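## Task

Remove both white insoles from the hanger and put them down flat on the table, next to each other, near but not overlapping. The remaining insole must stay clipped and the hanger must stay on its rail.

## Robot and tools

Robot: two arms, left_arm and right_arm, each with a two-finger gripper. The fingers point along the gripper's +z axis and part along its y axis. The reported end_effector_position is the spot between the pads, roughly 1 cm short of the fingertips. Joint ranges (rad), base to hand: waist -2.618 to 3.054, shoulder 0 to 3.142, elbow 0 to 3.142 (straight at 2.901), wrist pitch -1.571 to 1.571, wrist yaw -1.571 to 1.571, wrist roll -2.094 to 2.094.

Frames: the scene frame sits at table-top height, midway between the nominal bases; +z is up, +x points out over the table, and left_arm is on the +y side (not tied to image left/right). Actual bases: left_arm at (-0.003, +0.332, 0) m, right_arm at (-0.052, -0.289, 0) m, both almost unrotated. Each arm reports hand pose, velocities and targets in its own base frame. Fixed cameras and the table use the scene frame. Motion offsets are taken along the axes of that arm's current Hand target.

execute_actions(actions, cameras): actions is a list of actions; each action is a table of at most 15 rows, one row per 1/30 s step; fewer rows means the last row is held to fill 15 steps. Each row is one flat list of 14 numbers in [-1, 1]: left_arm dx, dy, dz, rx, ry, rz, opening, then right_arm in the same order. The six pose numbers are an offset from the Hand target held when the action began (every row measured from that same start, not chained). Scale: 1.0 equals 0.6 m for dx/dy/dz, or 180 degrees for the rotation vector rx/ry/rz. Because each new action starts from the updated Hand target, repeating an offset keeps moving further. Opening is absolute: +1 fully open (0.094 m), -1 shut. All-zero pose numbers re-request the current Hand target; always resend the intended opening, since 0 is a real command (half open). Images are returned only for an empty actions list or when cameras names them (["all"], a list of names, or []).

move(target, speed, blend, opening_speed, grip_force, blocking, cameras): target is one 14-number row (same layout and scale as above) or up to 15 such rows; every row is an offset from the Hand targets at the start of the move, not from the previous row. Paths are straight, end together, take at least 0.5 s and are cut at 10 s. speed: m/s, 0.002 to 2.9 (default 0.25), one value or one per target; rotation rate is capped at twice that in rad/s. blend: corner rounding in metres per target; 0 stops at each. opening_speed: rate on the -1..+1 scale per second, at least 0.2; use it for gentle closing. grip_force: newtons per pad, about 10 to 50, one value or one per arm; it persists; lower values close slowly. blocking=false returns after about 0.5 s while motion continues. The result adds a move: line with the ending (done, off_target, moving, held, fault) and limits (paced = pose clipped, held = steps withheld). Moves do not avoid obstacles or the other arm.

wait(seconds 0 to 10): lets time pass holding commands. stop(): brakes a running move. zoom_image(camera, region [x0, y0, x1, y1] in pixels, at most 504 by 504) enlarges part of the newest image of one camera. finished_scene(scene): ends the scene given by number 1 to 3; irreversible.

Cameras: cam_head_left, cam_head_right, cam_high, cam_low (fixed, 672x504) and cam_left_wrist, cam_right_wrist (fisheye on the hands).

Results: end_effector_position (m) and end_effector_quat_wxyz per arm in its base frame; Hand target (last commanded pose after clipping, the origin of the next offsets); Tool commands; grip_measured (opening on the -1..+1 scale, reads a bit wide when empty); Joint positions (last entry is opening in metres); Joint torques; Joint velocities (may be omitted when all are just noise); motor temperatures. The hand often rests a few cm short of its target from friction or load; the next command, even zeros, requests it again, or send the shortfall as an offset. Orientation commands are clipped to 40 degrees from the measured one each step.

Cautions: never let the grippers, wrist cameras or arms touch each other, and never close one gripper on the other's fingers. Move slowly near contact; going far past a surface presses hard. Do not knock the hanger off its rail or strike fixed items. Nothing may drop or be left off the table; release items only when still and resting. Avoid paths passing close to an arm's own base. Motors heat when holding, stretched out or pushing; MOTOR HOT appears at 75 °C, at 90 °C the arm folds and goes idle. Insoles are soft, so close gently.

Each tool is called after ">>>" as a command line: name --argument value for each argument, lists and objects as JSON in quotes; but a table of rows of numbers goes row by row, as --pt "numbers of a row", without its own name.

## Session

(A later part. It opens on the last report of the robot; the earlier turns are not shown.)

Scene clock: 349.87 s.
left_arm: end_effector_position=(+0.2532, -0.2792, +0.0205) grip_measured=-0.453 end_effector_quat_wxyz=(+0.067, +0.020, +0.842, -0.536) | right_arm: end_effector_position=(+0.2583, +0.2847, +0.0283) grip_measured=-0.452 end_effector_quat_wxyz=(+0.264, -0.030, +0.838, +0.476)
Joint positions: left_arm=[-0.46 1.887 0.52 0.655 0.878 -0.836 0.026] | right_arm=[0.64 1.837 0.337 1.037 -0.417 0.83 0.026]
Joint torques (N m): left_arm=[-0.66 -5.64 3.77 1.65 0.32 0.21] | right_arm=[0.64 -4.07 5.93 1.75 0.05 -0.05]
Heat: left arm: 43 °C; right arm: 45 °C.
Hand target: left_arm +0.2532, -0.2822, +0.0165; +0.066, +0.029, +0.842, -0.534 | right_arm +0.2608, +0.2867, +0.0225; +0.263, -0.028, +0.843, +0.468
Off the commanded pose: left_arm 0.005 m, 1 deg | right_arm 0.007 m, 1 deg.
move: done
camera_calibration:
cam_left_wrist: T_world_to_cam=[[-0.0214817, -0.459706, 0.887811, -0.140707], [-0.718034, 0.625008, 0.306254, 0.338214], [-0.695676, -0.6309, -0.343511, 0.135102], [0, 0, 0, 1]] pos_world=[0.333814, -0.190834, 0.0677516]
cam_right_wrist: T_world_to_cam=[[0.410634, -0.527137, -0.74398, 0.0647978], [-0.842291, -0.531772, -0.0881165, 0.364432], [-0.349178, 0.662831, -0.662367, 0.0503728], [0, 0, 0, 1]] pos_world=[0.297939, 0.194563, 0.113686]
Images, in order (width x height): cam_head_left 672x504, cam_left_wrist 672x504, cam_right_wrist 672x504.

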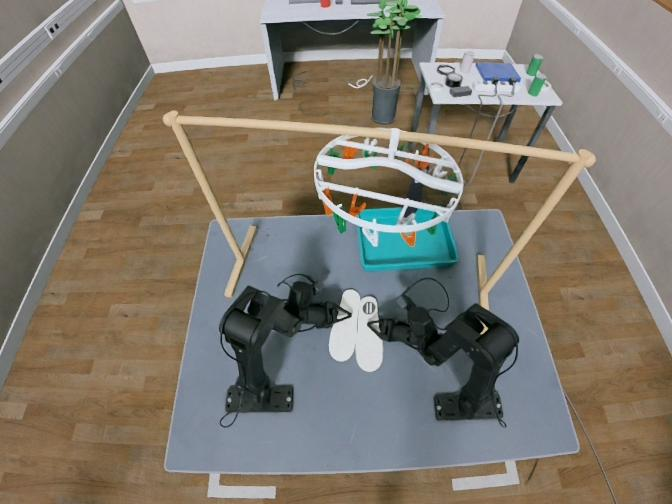

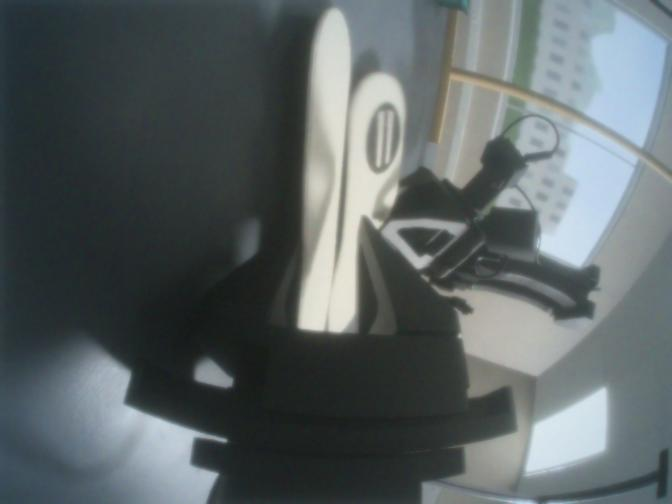

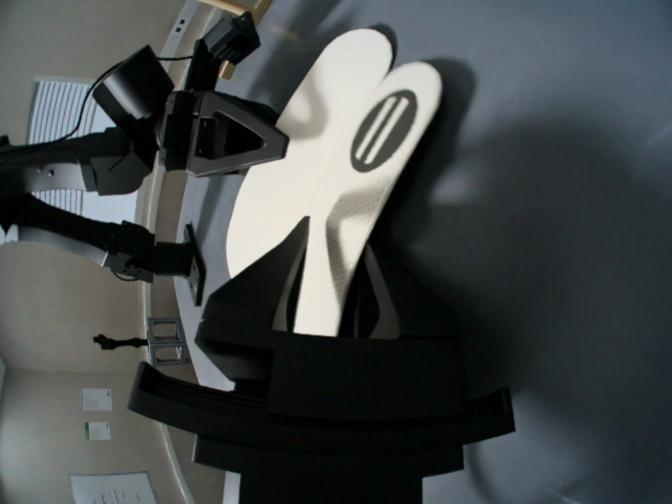

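>>> move --target '[0.010,0.062,-0.136,0,0,0,-0.45,0.033,-0.054,-0.136,0,0,0,-0.45]' --speed 0.1 --cameras '["cam_right_wrist","cam_left_wrist","cam_head_left","cam_low"]'

>>> zoom_image --camera "cam_head_left" --region '[280, 240, 440, 380]'

Scene clock: 356.67 s.
left_arm: end_effector_position=(+0.2487, -0.1966, +0.0202) grip_measured=-0.452 end_effector_quat_wxyz=(+0.075, +0.035, +0.836, -0.543) | right_arm: end_effector_position=(+0.2246, +0.2099, +0.0258) grip_measured=-0.451 end_effector_quat_wxyz=(+0.271, -0.027, +0.839, +0.472)
Joint positions: left_arm=[-0.14 1.804 0.494 0.232 1.101 -0.362 0.026] | right_arm=[0.407 1.674 0.073 1.081 -0.607 0.701 0.026]
Joint torques (N m): left_arm=[0.72 -7.46 2.63 0.64 0.36 0.24] | right_arm=[-0.61 -4.92 2.66 1.48 -0.32 -0.16]
Heat: left arm: 43 °C; right arm: 45 °C.
Hand target: left_arm +0.2450, -0.1926, +0.0166; +0.066, +0.029, +0.842, -0.534 | right_arm +0.2192, +0.2068, +0.0226; +0.263, -0.028, +0.843, +0.468
Off the commanded pose: left_arm 0.006 m, 2 deg | right_arm 0.007 m, 1 deg.
move: done
camera_calibration:
cam_left_wrist: T_world_to_cam=[[-0.0571344, -0.443579, 0.894412, -0.0905367], [-0.714942, 0.643487, 0.273464, 0.286919], [-0.696846, -0.623828, -0.353899, 0.185917], [0, 0, 0, 1]] pos_world=[0.329513, -0.108809, 0.0683107]
cam_right_wrist: T_world_to_cam=[[0.409964, -0.53687, -0.73736, 0.0393989], [-0.848579, -0.520917, -0.0925214, 0.295208], [-0.334431, 0.663638, -0.669134, 0.0833072], [0, 0, 0, 1]] pos_world=[0.262215, 0.119645, 0.112108]
Images, in order (width x height): cam_head_left 672x504, cam_low 672x504, cam_left_wrist 672x504, cam_right_wrist 672x504.

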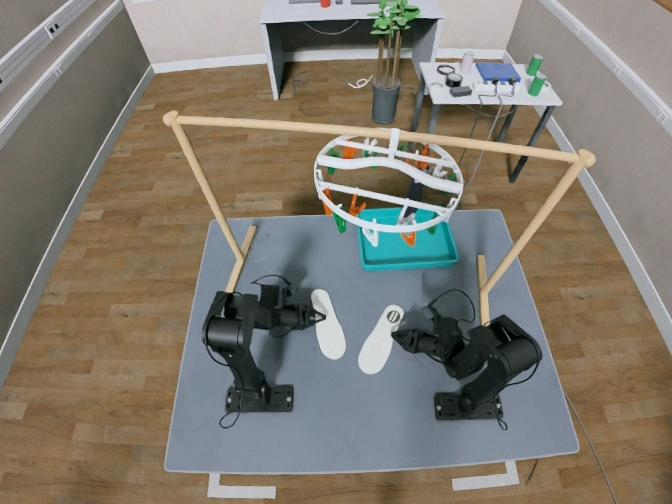

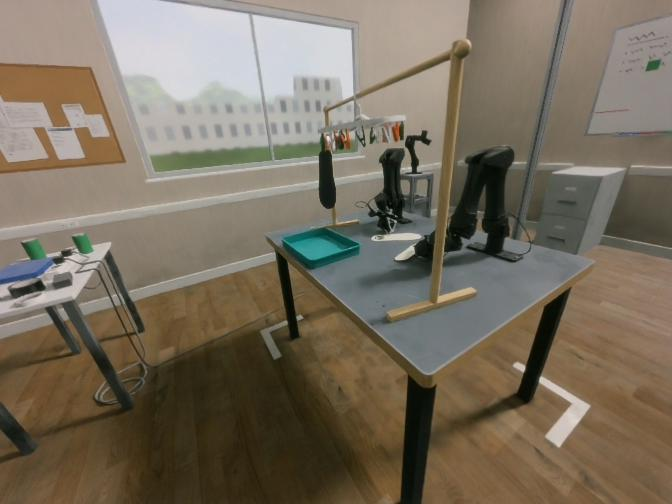

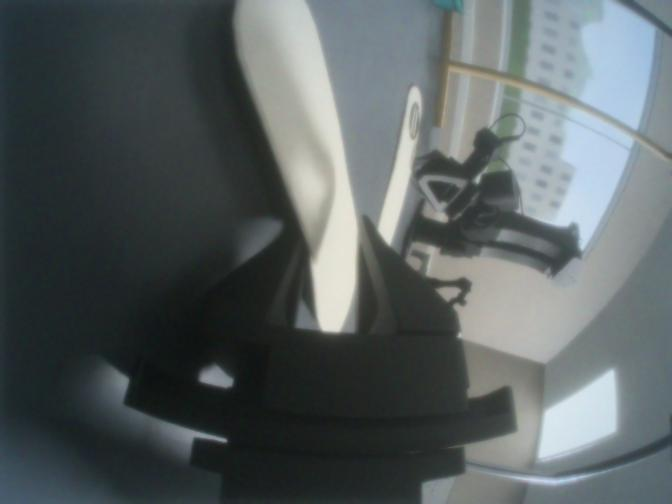

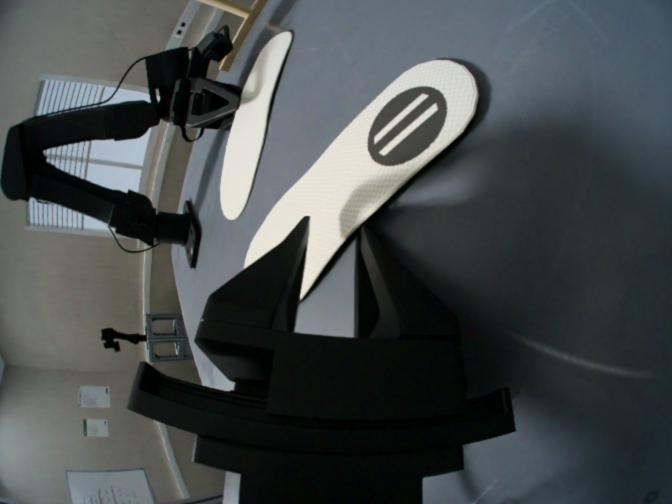

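Scaled by 3.150.

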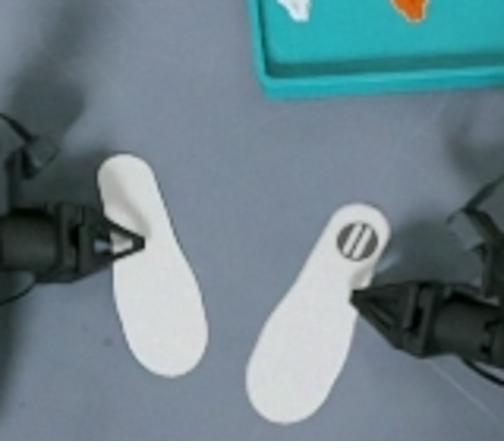

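>>> move --pt "0.009 0.055 -0.121 0 0 0 -0.45 0.022 -0.036 -0.091 0 0 0 -0.45" --pt "-0.007 -0.045 -0.168 0 0 0 -0.45 -0.03 0.041 -0.133 0 0 0 -0.45" --speed 0.25 --cameras '["cam_high","cam_head_left"]'

>>> zoom_image --camera "cam_head_left" --region '[280, 240, 440, 380]'

Scene clock: 368.80 s.
left_arm: end_effector_position=(+0.2337, -0.1139, +0.0789) grip_measured=-0.452 end_effector_quat_wxyz=(+0.054, +0.019, +0.844, -0.534) | right_arm: end_effector_position=(+0.1894, +0.1512, +0.0741) grip_measured=-0.451 end_effector_quat_wxyz=(+0.255, -0.016, +0.845, +0.470)
Joint positions: left_arm=[0.213 1.681 0.764 -0.931 1.113 0.431 0.026] | right_arm=[0.048 0.797 0.115 -0.074 -0.897 0.419 0.026]
Joint torques (N m): left_arm=[0.21 -6.69 4.52 -0.13 0.6 0.2] | right_arm=[0.7 0.29 11.1 1.26 -0.34 -0.15]
Heat: left arm: 41 °C; right arm: 44 °C.
Hand target: left_arm +0.2378, -0.1131, +0.0838; +0.066, +0.029, +0.842, -0.534 | right_arm +0.1941, +0.1529, +0.0838; +0.263, -0.028, +0.843, +0.468
Off the commanded pose: left_arm 0.007 m, 2 deg | right_arm 0.011 m, 2 deg.
move: off_target (right_arm)
Images, in order (width x height): cam_head_left 672x504, cam_high 672x504.

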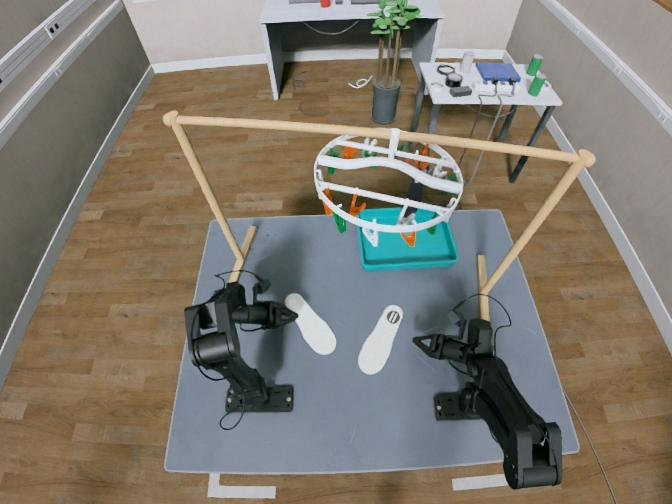

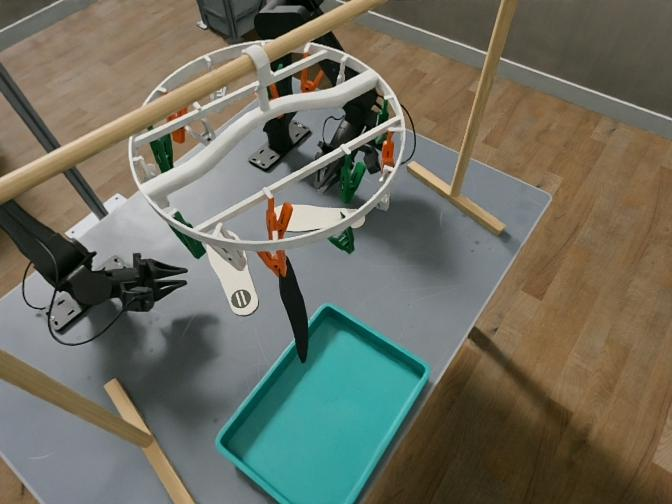

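Scaled by 3.150.

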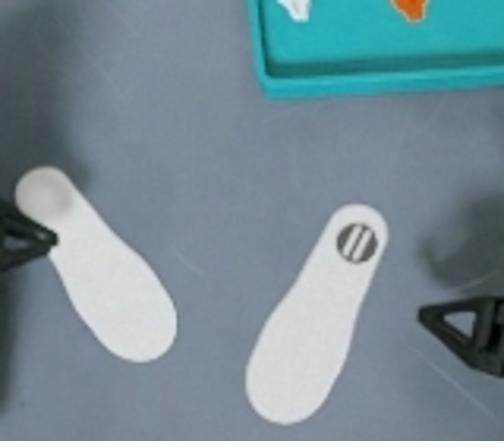

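>>> move --target '[-0.024,-0.149,-0.07,0,0,0,-0.45,-0.033,0.087,0.132,0.353,0.095,0.159,1]' --speed 0.35 --cameras '["cam_right_wrist","cam_head_left"]'

Scene clock: 430.60 s.
left_arm: end_effector_position=(+0.2352, -0.1135, +0.1733) grip_measured=-0.452 end_effector_quat_wxyz=(+0.045, +0.013, +0.843, -0.535) | right_arm: end_effector_position=(+0.2260, +0.2394, +0.0981) grip_measured=+0.999 end_effector_quat_wxyz=(-0.004, +0.245, +0.969, +0.007)
Joint positions: left_arm=[0.213 1.522 1.018 -1.368 1.112 0.431 0.026] | right_arm=[0.803 1.788 1.438 -1.213 -0.014 1.299 0.094]
Joint torques (N m): left_arm=[0.16 -7.62 5.98 -0.17 0.61 0.2] | right_arm=[0.59 -6.13 10.25 0.12 0.15 0.08]
Motor temperatures (°C): left_arm=[25 32 34 36 26 24 24] | right_arm=[27 27 34 41 25 28 25]
Heat: left arm: 36 °C; right arm: 41 °C.
Hand target: left_arm +0.2380, -0.1131, +0.1836; +0.066, +0.029, +0.842, -0.534 | right_arm +0.2289, +0.2418, +0.1001; +0.000, +0.245, +0.969, -0.001
Off the commanded pose: left_arm 0.011 m, 3 deg | right_arm 0.004 m, 1 deg.
move: off_target (left_arm)
camera_calibration:
cam_right_wrist: T_world_to_cam=[[-0.377154, -0.924438, -0.0562974, 0.311767], [-0.624673, 0.209035, 0.752388, 0.0102547], [-0.683768, 0.318933, -0.65631, 0.272707], [0, 0, 0, 1]] pos_world=[0.310458, 0.19909, 0.188816]
Images, in order (width x height): cam_head_left 672x504, cam_right_wrist 672x504.

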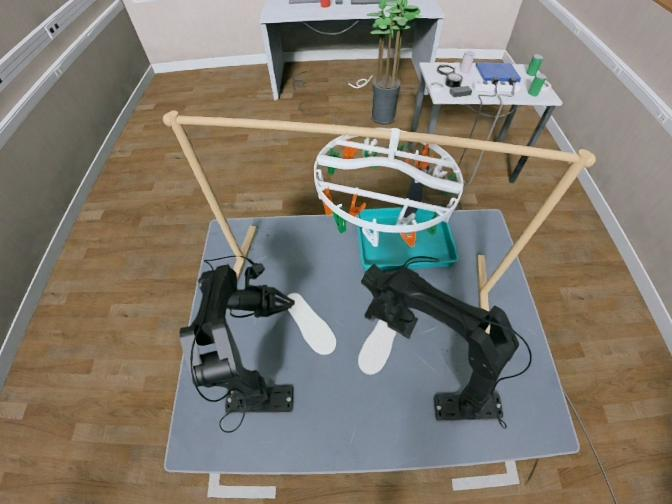

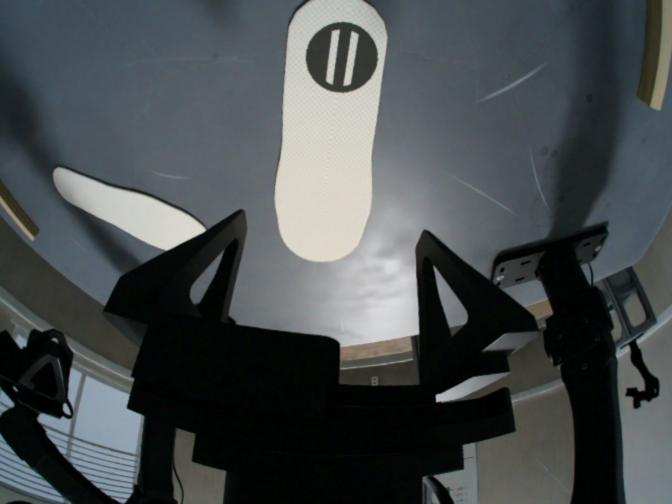

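>>> move --target '[0,0,0,0,0,0,-0.45,0,0,0.145,0,0,0,1]' --speed 0.15

>>> move --target '[0,0,0,0,0,0,-0.45,0,0,0,0,0,0,0.2]' --opening_speed 0.4 --grip_force '[50,12]' --cameras '["cam_right_wrist","cam_head_left"]'

Scene clock: 441.33 s.
left_arm: end_effector_position=(+0.2352, -0.1135, +0.1733) grip_measured=-0.452 end_effector_quat_wxyz=(+0.045, +0.013, +0.843, -0.535) | right_arm: end_effector_position=(+0.2313, +0.2449, +0.0217) grip_measured=+0.999 end_effector_quat_wxyz=(-0.002, +0.245, +0.969, +0.011)
Joint positions: left_arm=[0.213 1.522 1.018 -1.368 1.112 0.431 0.026] | right_arm=[0.803 1.88 1.241 -0.915 -0.014 1.299 0.094]
Joint torques (N m): left_arm=[0.16 -7.65 5.96 -0.15 0.63 0.21] | right_arm=[0.58 -6.98 5.37 0.42 0.15 0.07]
Heat: left arm: 36 °C; right arm: 40 °C.
Hand target: left_arm +0.2380, -0.1131, +0.1836; +0.066, +0.029, +0.842, -0.534 | right_arm +0.2290, +0.2418, +0.0131; +0.000, +0.245, +0.969, -0.001
Off the commanded pose: left_arm 0.011 m, 3 deg | right_arm 0.009 m, 1 deg.
move: off_target (left_arm)

Scene clock: 446.10 s.
left_arm: end_effector_position=(+0.2352, -0.1135, +0.1733) grip_measured=-0.452 end_effector_quat_wxyz=(+0.045, +0.013, +0.843, -0.535) | right_arm: end_effector_position=(+0.2314, +0.2450, +0.0217) grip_measured=+0.201 end_effector_quat_wxyz=(-0.002, +0.245, +0.969, +0.011)
Joint positions: left_arm=[0.213 1.522 1.018 -1.368 1.112 0.431 0.026] | right_arm=[0.803 1.88 1.241 -0.914 -0.014 1.299 0.056]
Joint torques (N m): left_arm=[0.21 -7.64 5.96 -0.18 0.62 0.19] | right_arm=[0.58 -6.98 5.37 0.43 0.14 0.07]
Heat: left arm: 36 °C; right arm: 40 °C.
Hand target: left_arm +0.2380, -0.1131, +0.1836; +0.066, +0.029, +0.842, -0.534 | right_arm +0.2290, +0.2417, +0.0131; +0.000, +0.245, +0.969, -0.001
Off the commanded pose: left_arm 0.011 m, 3 deg | right_arm 0.009 m, 1 deg.
grip_force (N): 50, 12
move: off_target (left_arm)
camera_calibration:
cam_right_wrist: T_world_to_cam=[[-0.376713, -0.923962, -0.0661884, 0.314657], [-0.630243, 0.203282, 0.749313, 0.0726986], [-0.678882, 0.323991, -0.6589, 0.22213], [0, 0, 0, 1]] pos_world=[0.315153, 0.203985, 0.112714]
Images, in order (width x height): cam_head_left 672x504, cam_right_wrist 672x504.

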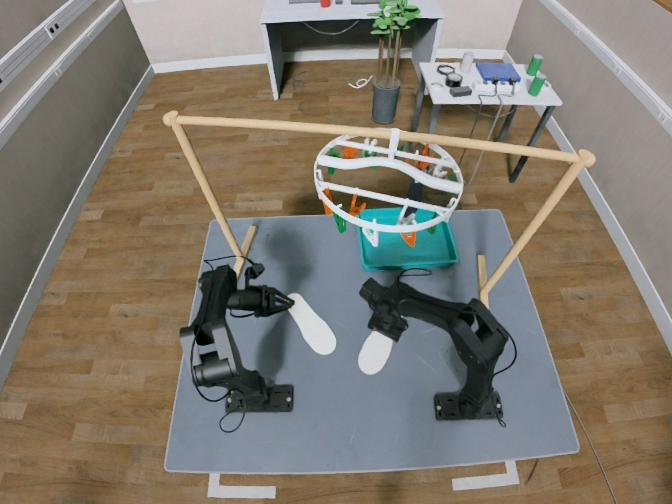

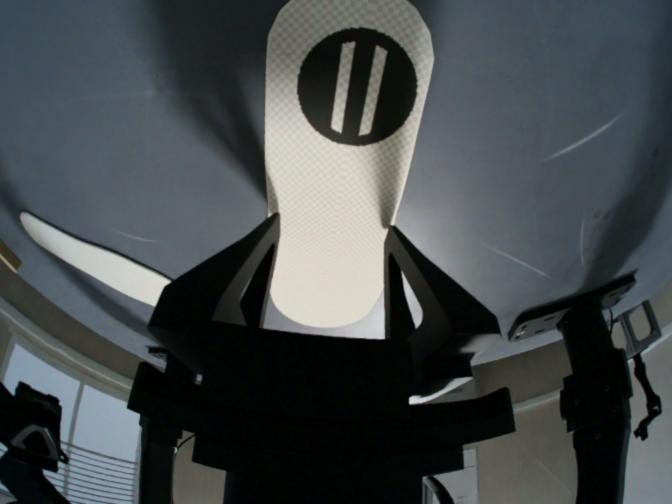

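>>> move --pt "0 0 0 0 0 0 -0.45 0 0 0.013 0 0 0 0.2" --pt "0 0 0 0 0 0 -0.45 0 0 0.013 0 0 0 0.12" --pt "0 0 0 0 0 0 -0.45 -0.142 0.250 0.008 0 0 -0.367 0.12" --pt "0 0 0 0 0 0 -0.45 -0.021 0.334 0.010 0 0 -0.367 0.12" --blend '[0,0,0.03,0]' --speed 0.2 --cameras '["cam_right_wrist","cam_head_left","cam_left_wrist"]'

>>> zoom_image --camera "cam_head_left" --region '[270, 240, 430, 380]'

Scene clock: 464.13 s.
left_arm: end_effector_position=(+0.2352, -0.1135, +0.1733) grip_measured=-0.452 end_effector_quat_wxyz=(+0.045, +0.013, +0.843, -0.535) | right_arm: end_effector_position=(+0.3373, +0.4200, +0.0233) grip_measured=+0.121 end_effector_quat_wxyz=(+0.047, -0.331, +0.942, +0.024)
Joint positions: left_arm=[0.213 1.522 1.018 -1.368 1.112 0.431 0.026] | right_arm=[0.895 2.81 2.842 -1.498 0.009 0.22 0.053]
Joint torques (N m): left_arm=[0.18 -7.64 5.96 -0.16 0.61 0.2] | right_arm=[-0.72 -10.96 9.47 0.14 -0.1 0.11]
Heat: left arm: 35 °C; right arm: 39 °C.
Hand target: left_arm +0.2380, -0.1131, +0.1836; +0.066, +0.029, +0.842, -0.534 | right_arm +0.3354, +0.4120, +0.0070; +0.000, -0.323, +0.946, -0.001
Off the commanded pose: left_arm 0.011 m, 3 deg | right_arm 0.018 m, 6 deg.
elbow stopped short (right arm): the move would have taken joint 3 (elbow) straighter than the controller allows.
grip_force (N): 50, 12
move: off_target (left_arm, right_arm); target 2's new opening was sent with right_arm's hand 0.013 m and 2 deg from that target
camera_calibration:
cam_left_wrist: T_world_to_cam=[[0.0135991, -0.461663, 0.886951, -0.208815], [-0.695634, 0.632818, 0.340051, 0.16472], [-0.718268, -0.621618, -0.312543, 0.28058], [0, 0, 0, 1]] pos_world=[0.318956, -0.0262267, 0.216889]
cam_right_wrist: T_world_to_cam=[[0.708607, -0.704043, -0.046895, 0.0574563], [-0.499354, -0.547327, 0.671624, 0.375579], [-0.498519, -0.4525, -0.739407, 0.505527], [0, 0, 0, 1]] pos_world=[0.398848, 0.474767, 0.124237]
Images, in order (width x height): cam_head_left 672x504, cam_left_wrist 672x504, cam_right_wrist 672x504.

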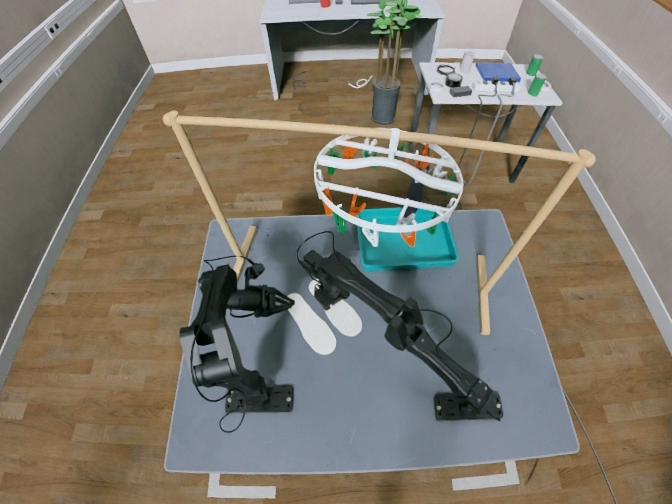

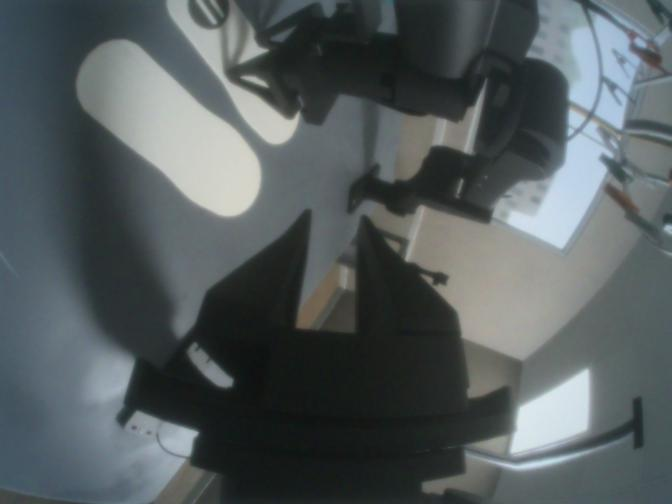

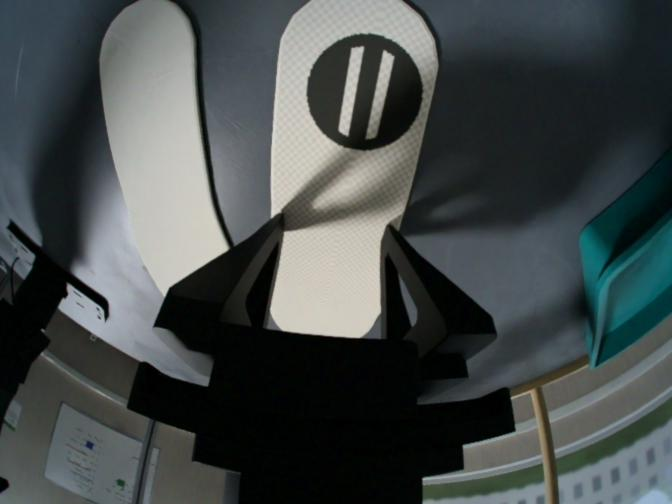

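Scaled by 3.150.

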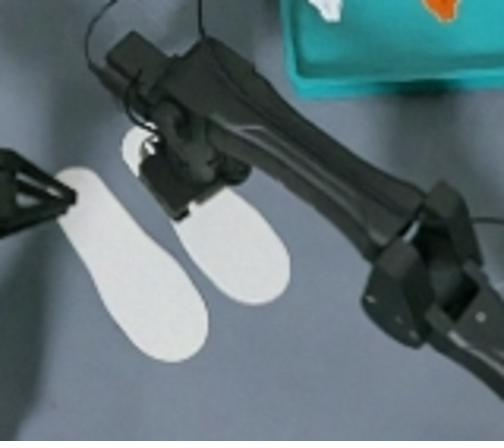

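>>> move --pt "0 0 0 0 0 0 -0.45 0 0 0 0 0 0 0.12" --pt "0 0 0 0 0 0 -0.45 0 0 0 0 0 0 0.3" --pt "0 0 0 0 0 0 -0.45 0.03 -0.005 -0.11 0 0 0 0.3" --pt "0 0 0 0 0 0 -0.45 0.24 -0.06 -0.25 0 0 0 0.3" --blend '[0,0,0.02,0]' --speed 0.15 --cameras '["cam_right_wrist","cam_head_left","cam_high"]'

>>> zoom_image --camera "cam_head_left" --region '[270, 240, 430, 380]'

Scene clock: 481.57 s.
left_arm: end_effector_position=(+0.2352, -0.1135, +0.1733) grip_measured=-0.452 end_effector_quat_wxyz=(+0.045, +0.013, +0.843, -0.535) | right_arm: end_effector_position=(+0.2443, +0.3005, +0.1538) grip_measured=+0.299 end_effector_quat_wxyz=(-0.001, -0.327, +0.945, -0.004)
Joint positions: left_arm=[0.213 1.522 1.018 -1.368 1.112 0.431 0.026] | right_arm=[0.889 2.051 2.017 -1.542 0.007 0.223 0.061]
Joint torques (N m): left_arm=[0.18 -7.65 6 -0.17 0.6 0.21] | right_arm=[-0.66 -11.55 5.3 0.28 -0.08 -0.01]
Motor temperatures (°C): left_arm=[25 32 35 34 26 24 24] | right_arm=[27 34 32 38 24 28 25]
Heat: left arm: 35 °C; right arm: 38 °C.
Hand target: left_arm +0.2380, -0.1131, +0.1836; +0.066, +0.029, +0.842, -0.534 | right_arm +0.2433, +0.2958, +0.1571; +0.000, -0.323, +0.946, -0.001
Off the commanded pose: left_arm 0.011 m, 3 deg | right_arm 0.006 m, 1 deg.
elbow stopped short (right arm): the move would have taken joint 3 (elbow) straighter than the controller allows.
grip_force (N): 50, 12
move: off_target (left_arm); target 2's new opening was sent with right_arm's hand 0.018 m and 6 deg from that target
camera_calibration:
cam_right_wrist: T_world_to_cam=[[0.69837, -0.714774, -0.0371087, 0.0496201], [-0.453854, -0.482336, 0.749245, 0.133517], [-0.55344, -0.506409, -0.661252, 0.51923], [0, 0, 0, 1]] pos_world=[0.313307, 0.36281, 0.245146]
Images, in order (width x height): cam_head_left 672x504, cam_high 672x504, cam_right_wrist 672x504.

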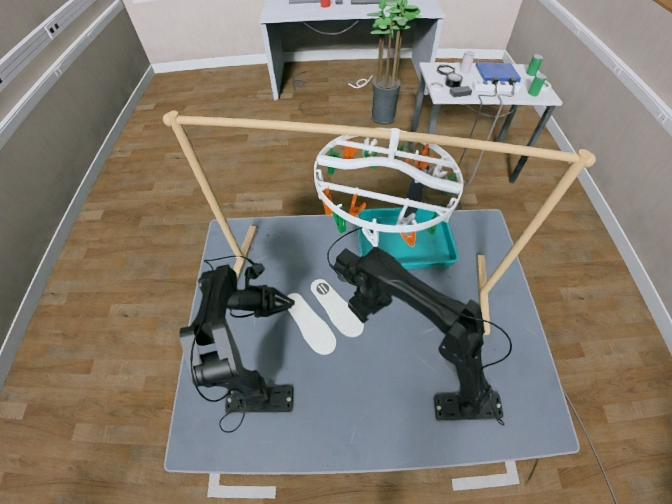

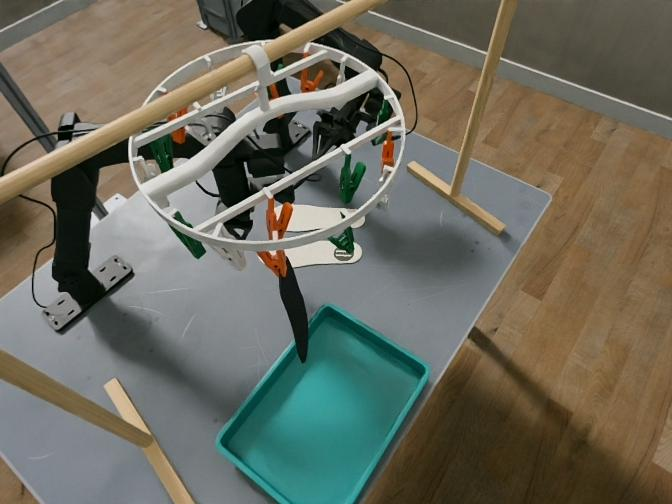

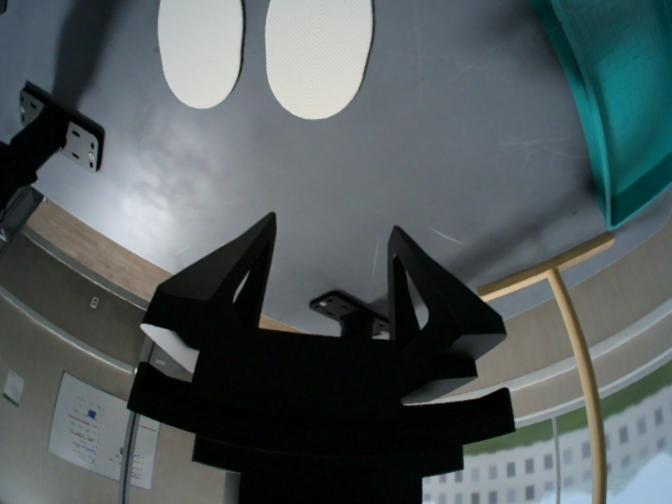

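Scaled by 3.150.

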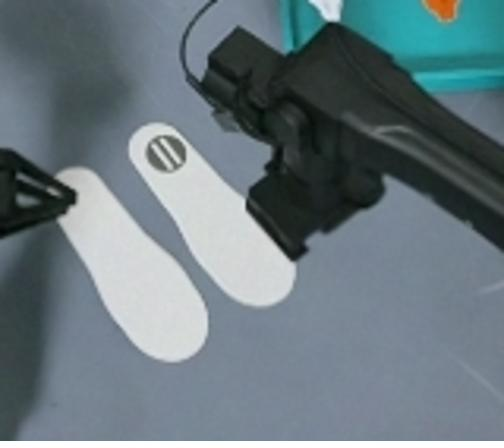

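>>> finished_scene --scene 2

The scene is finished: the task was done.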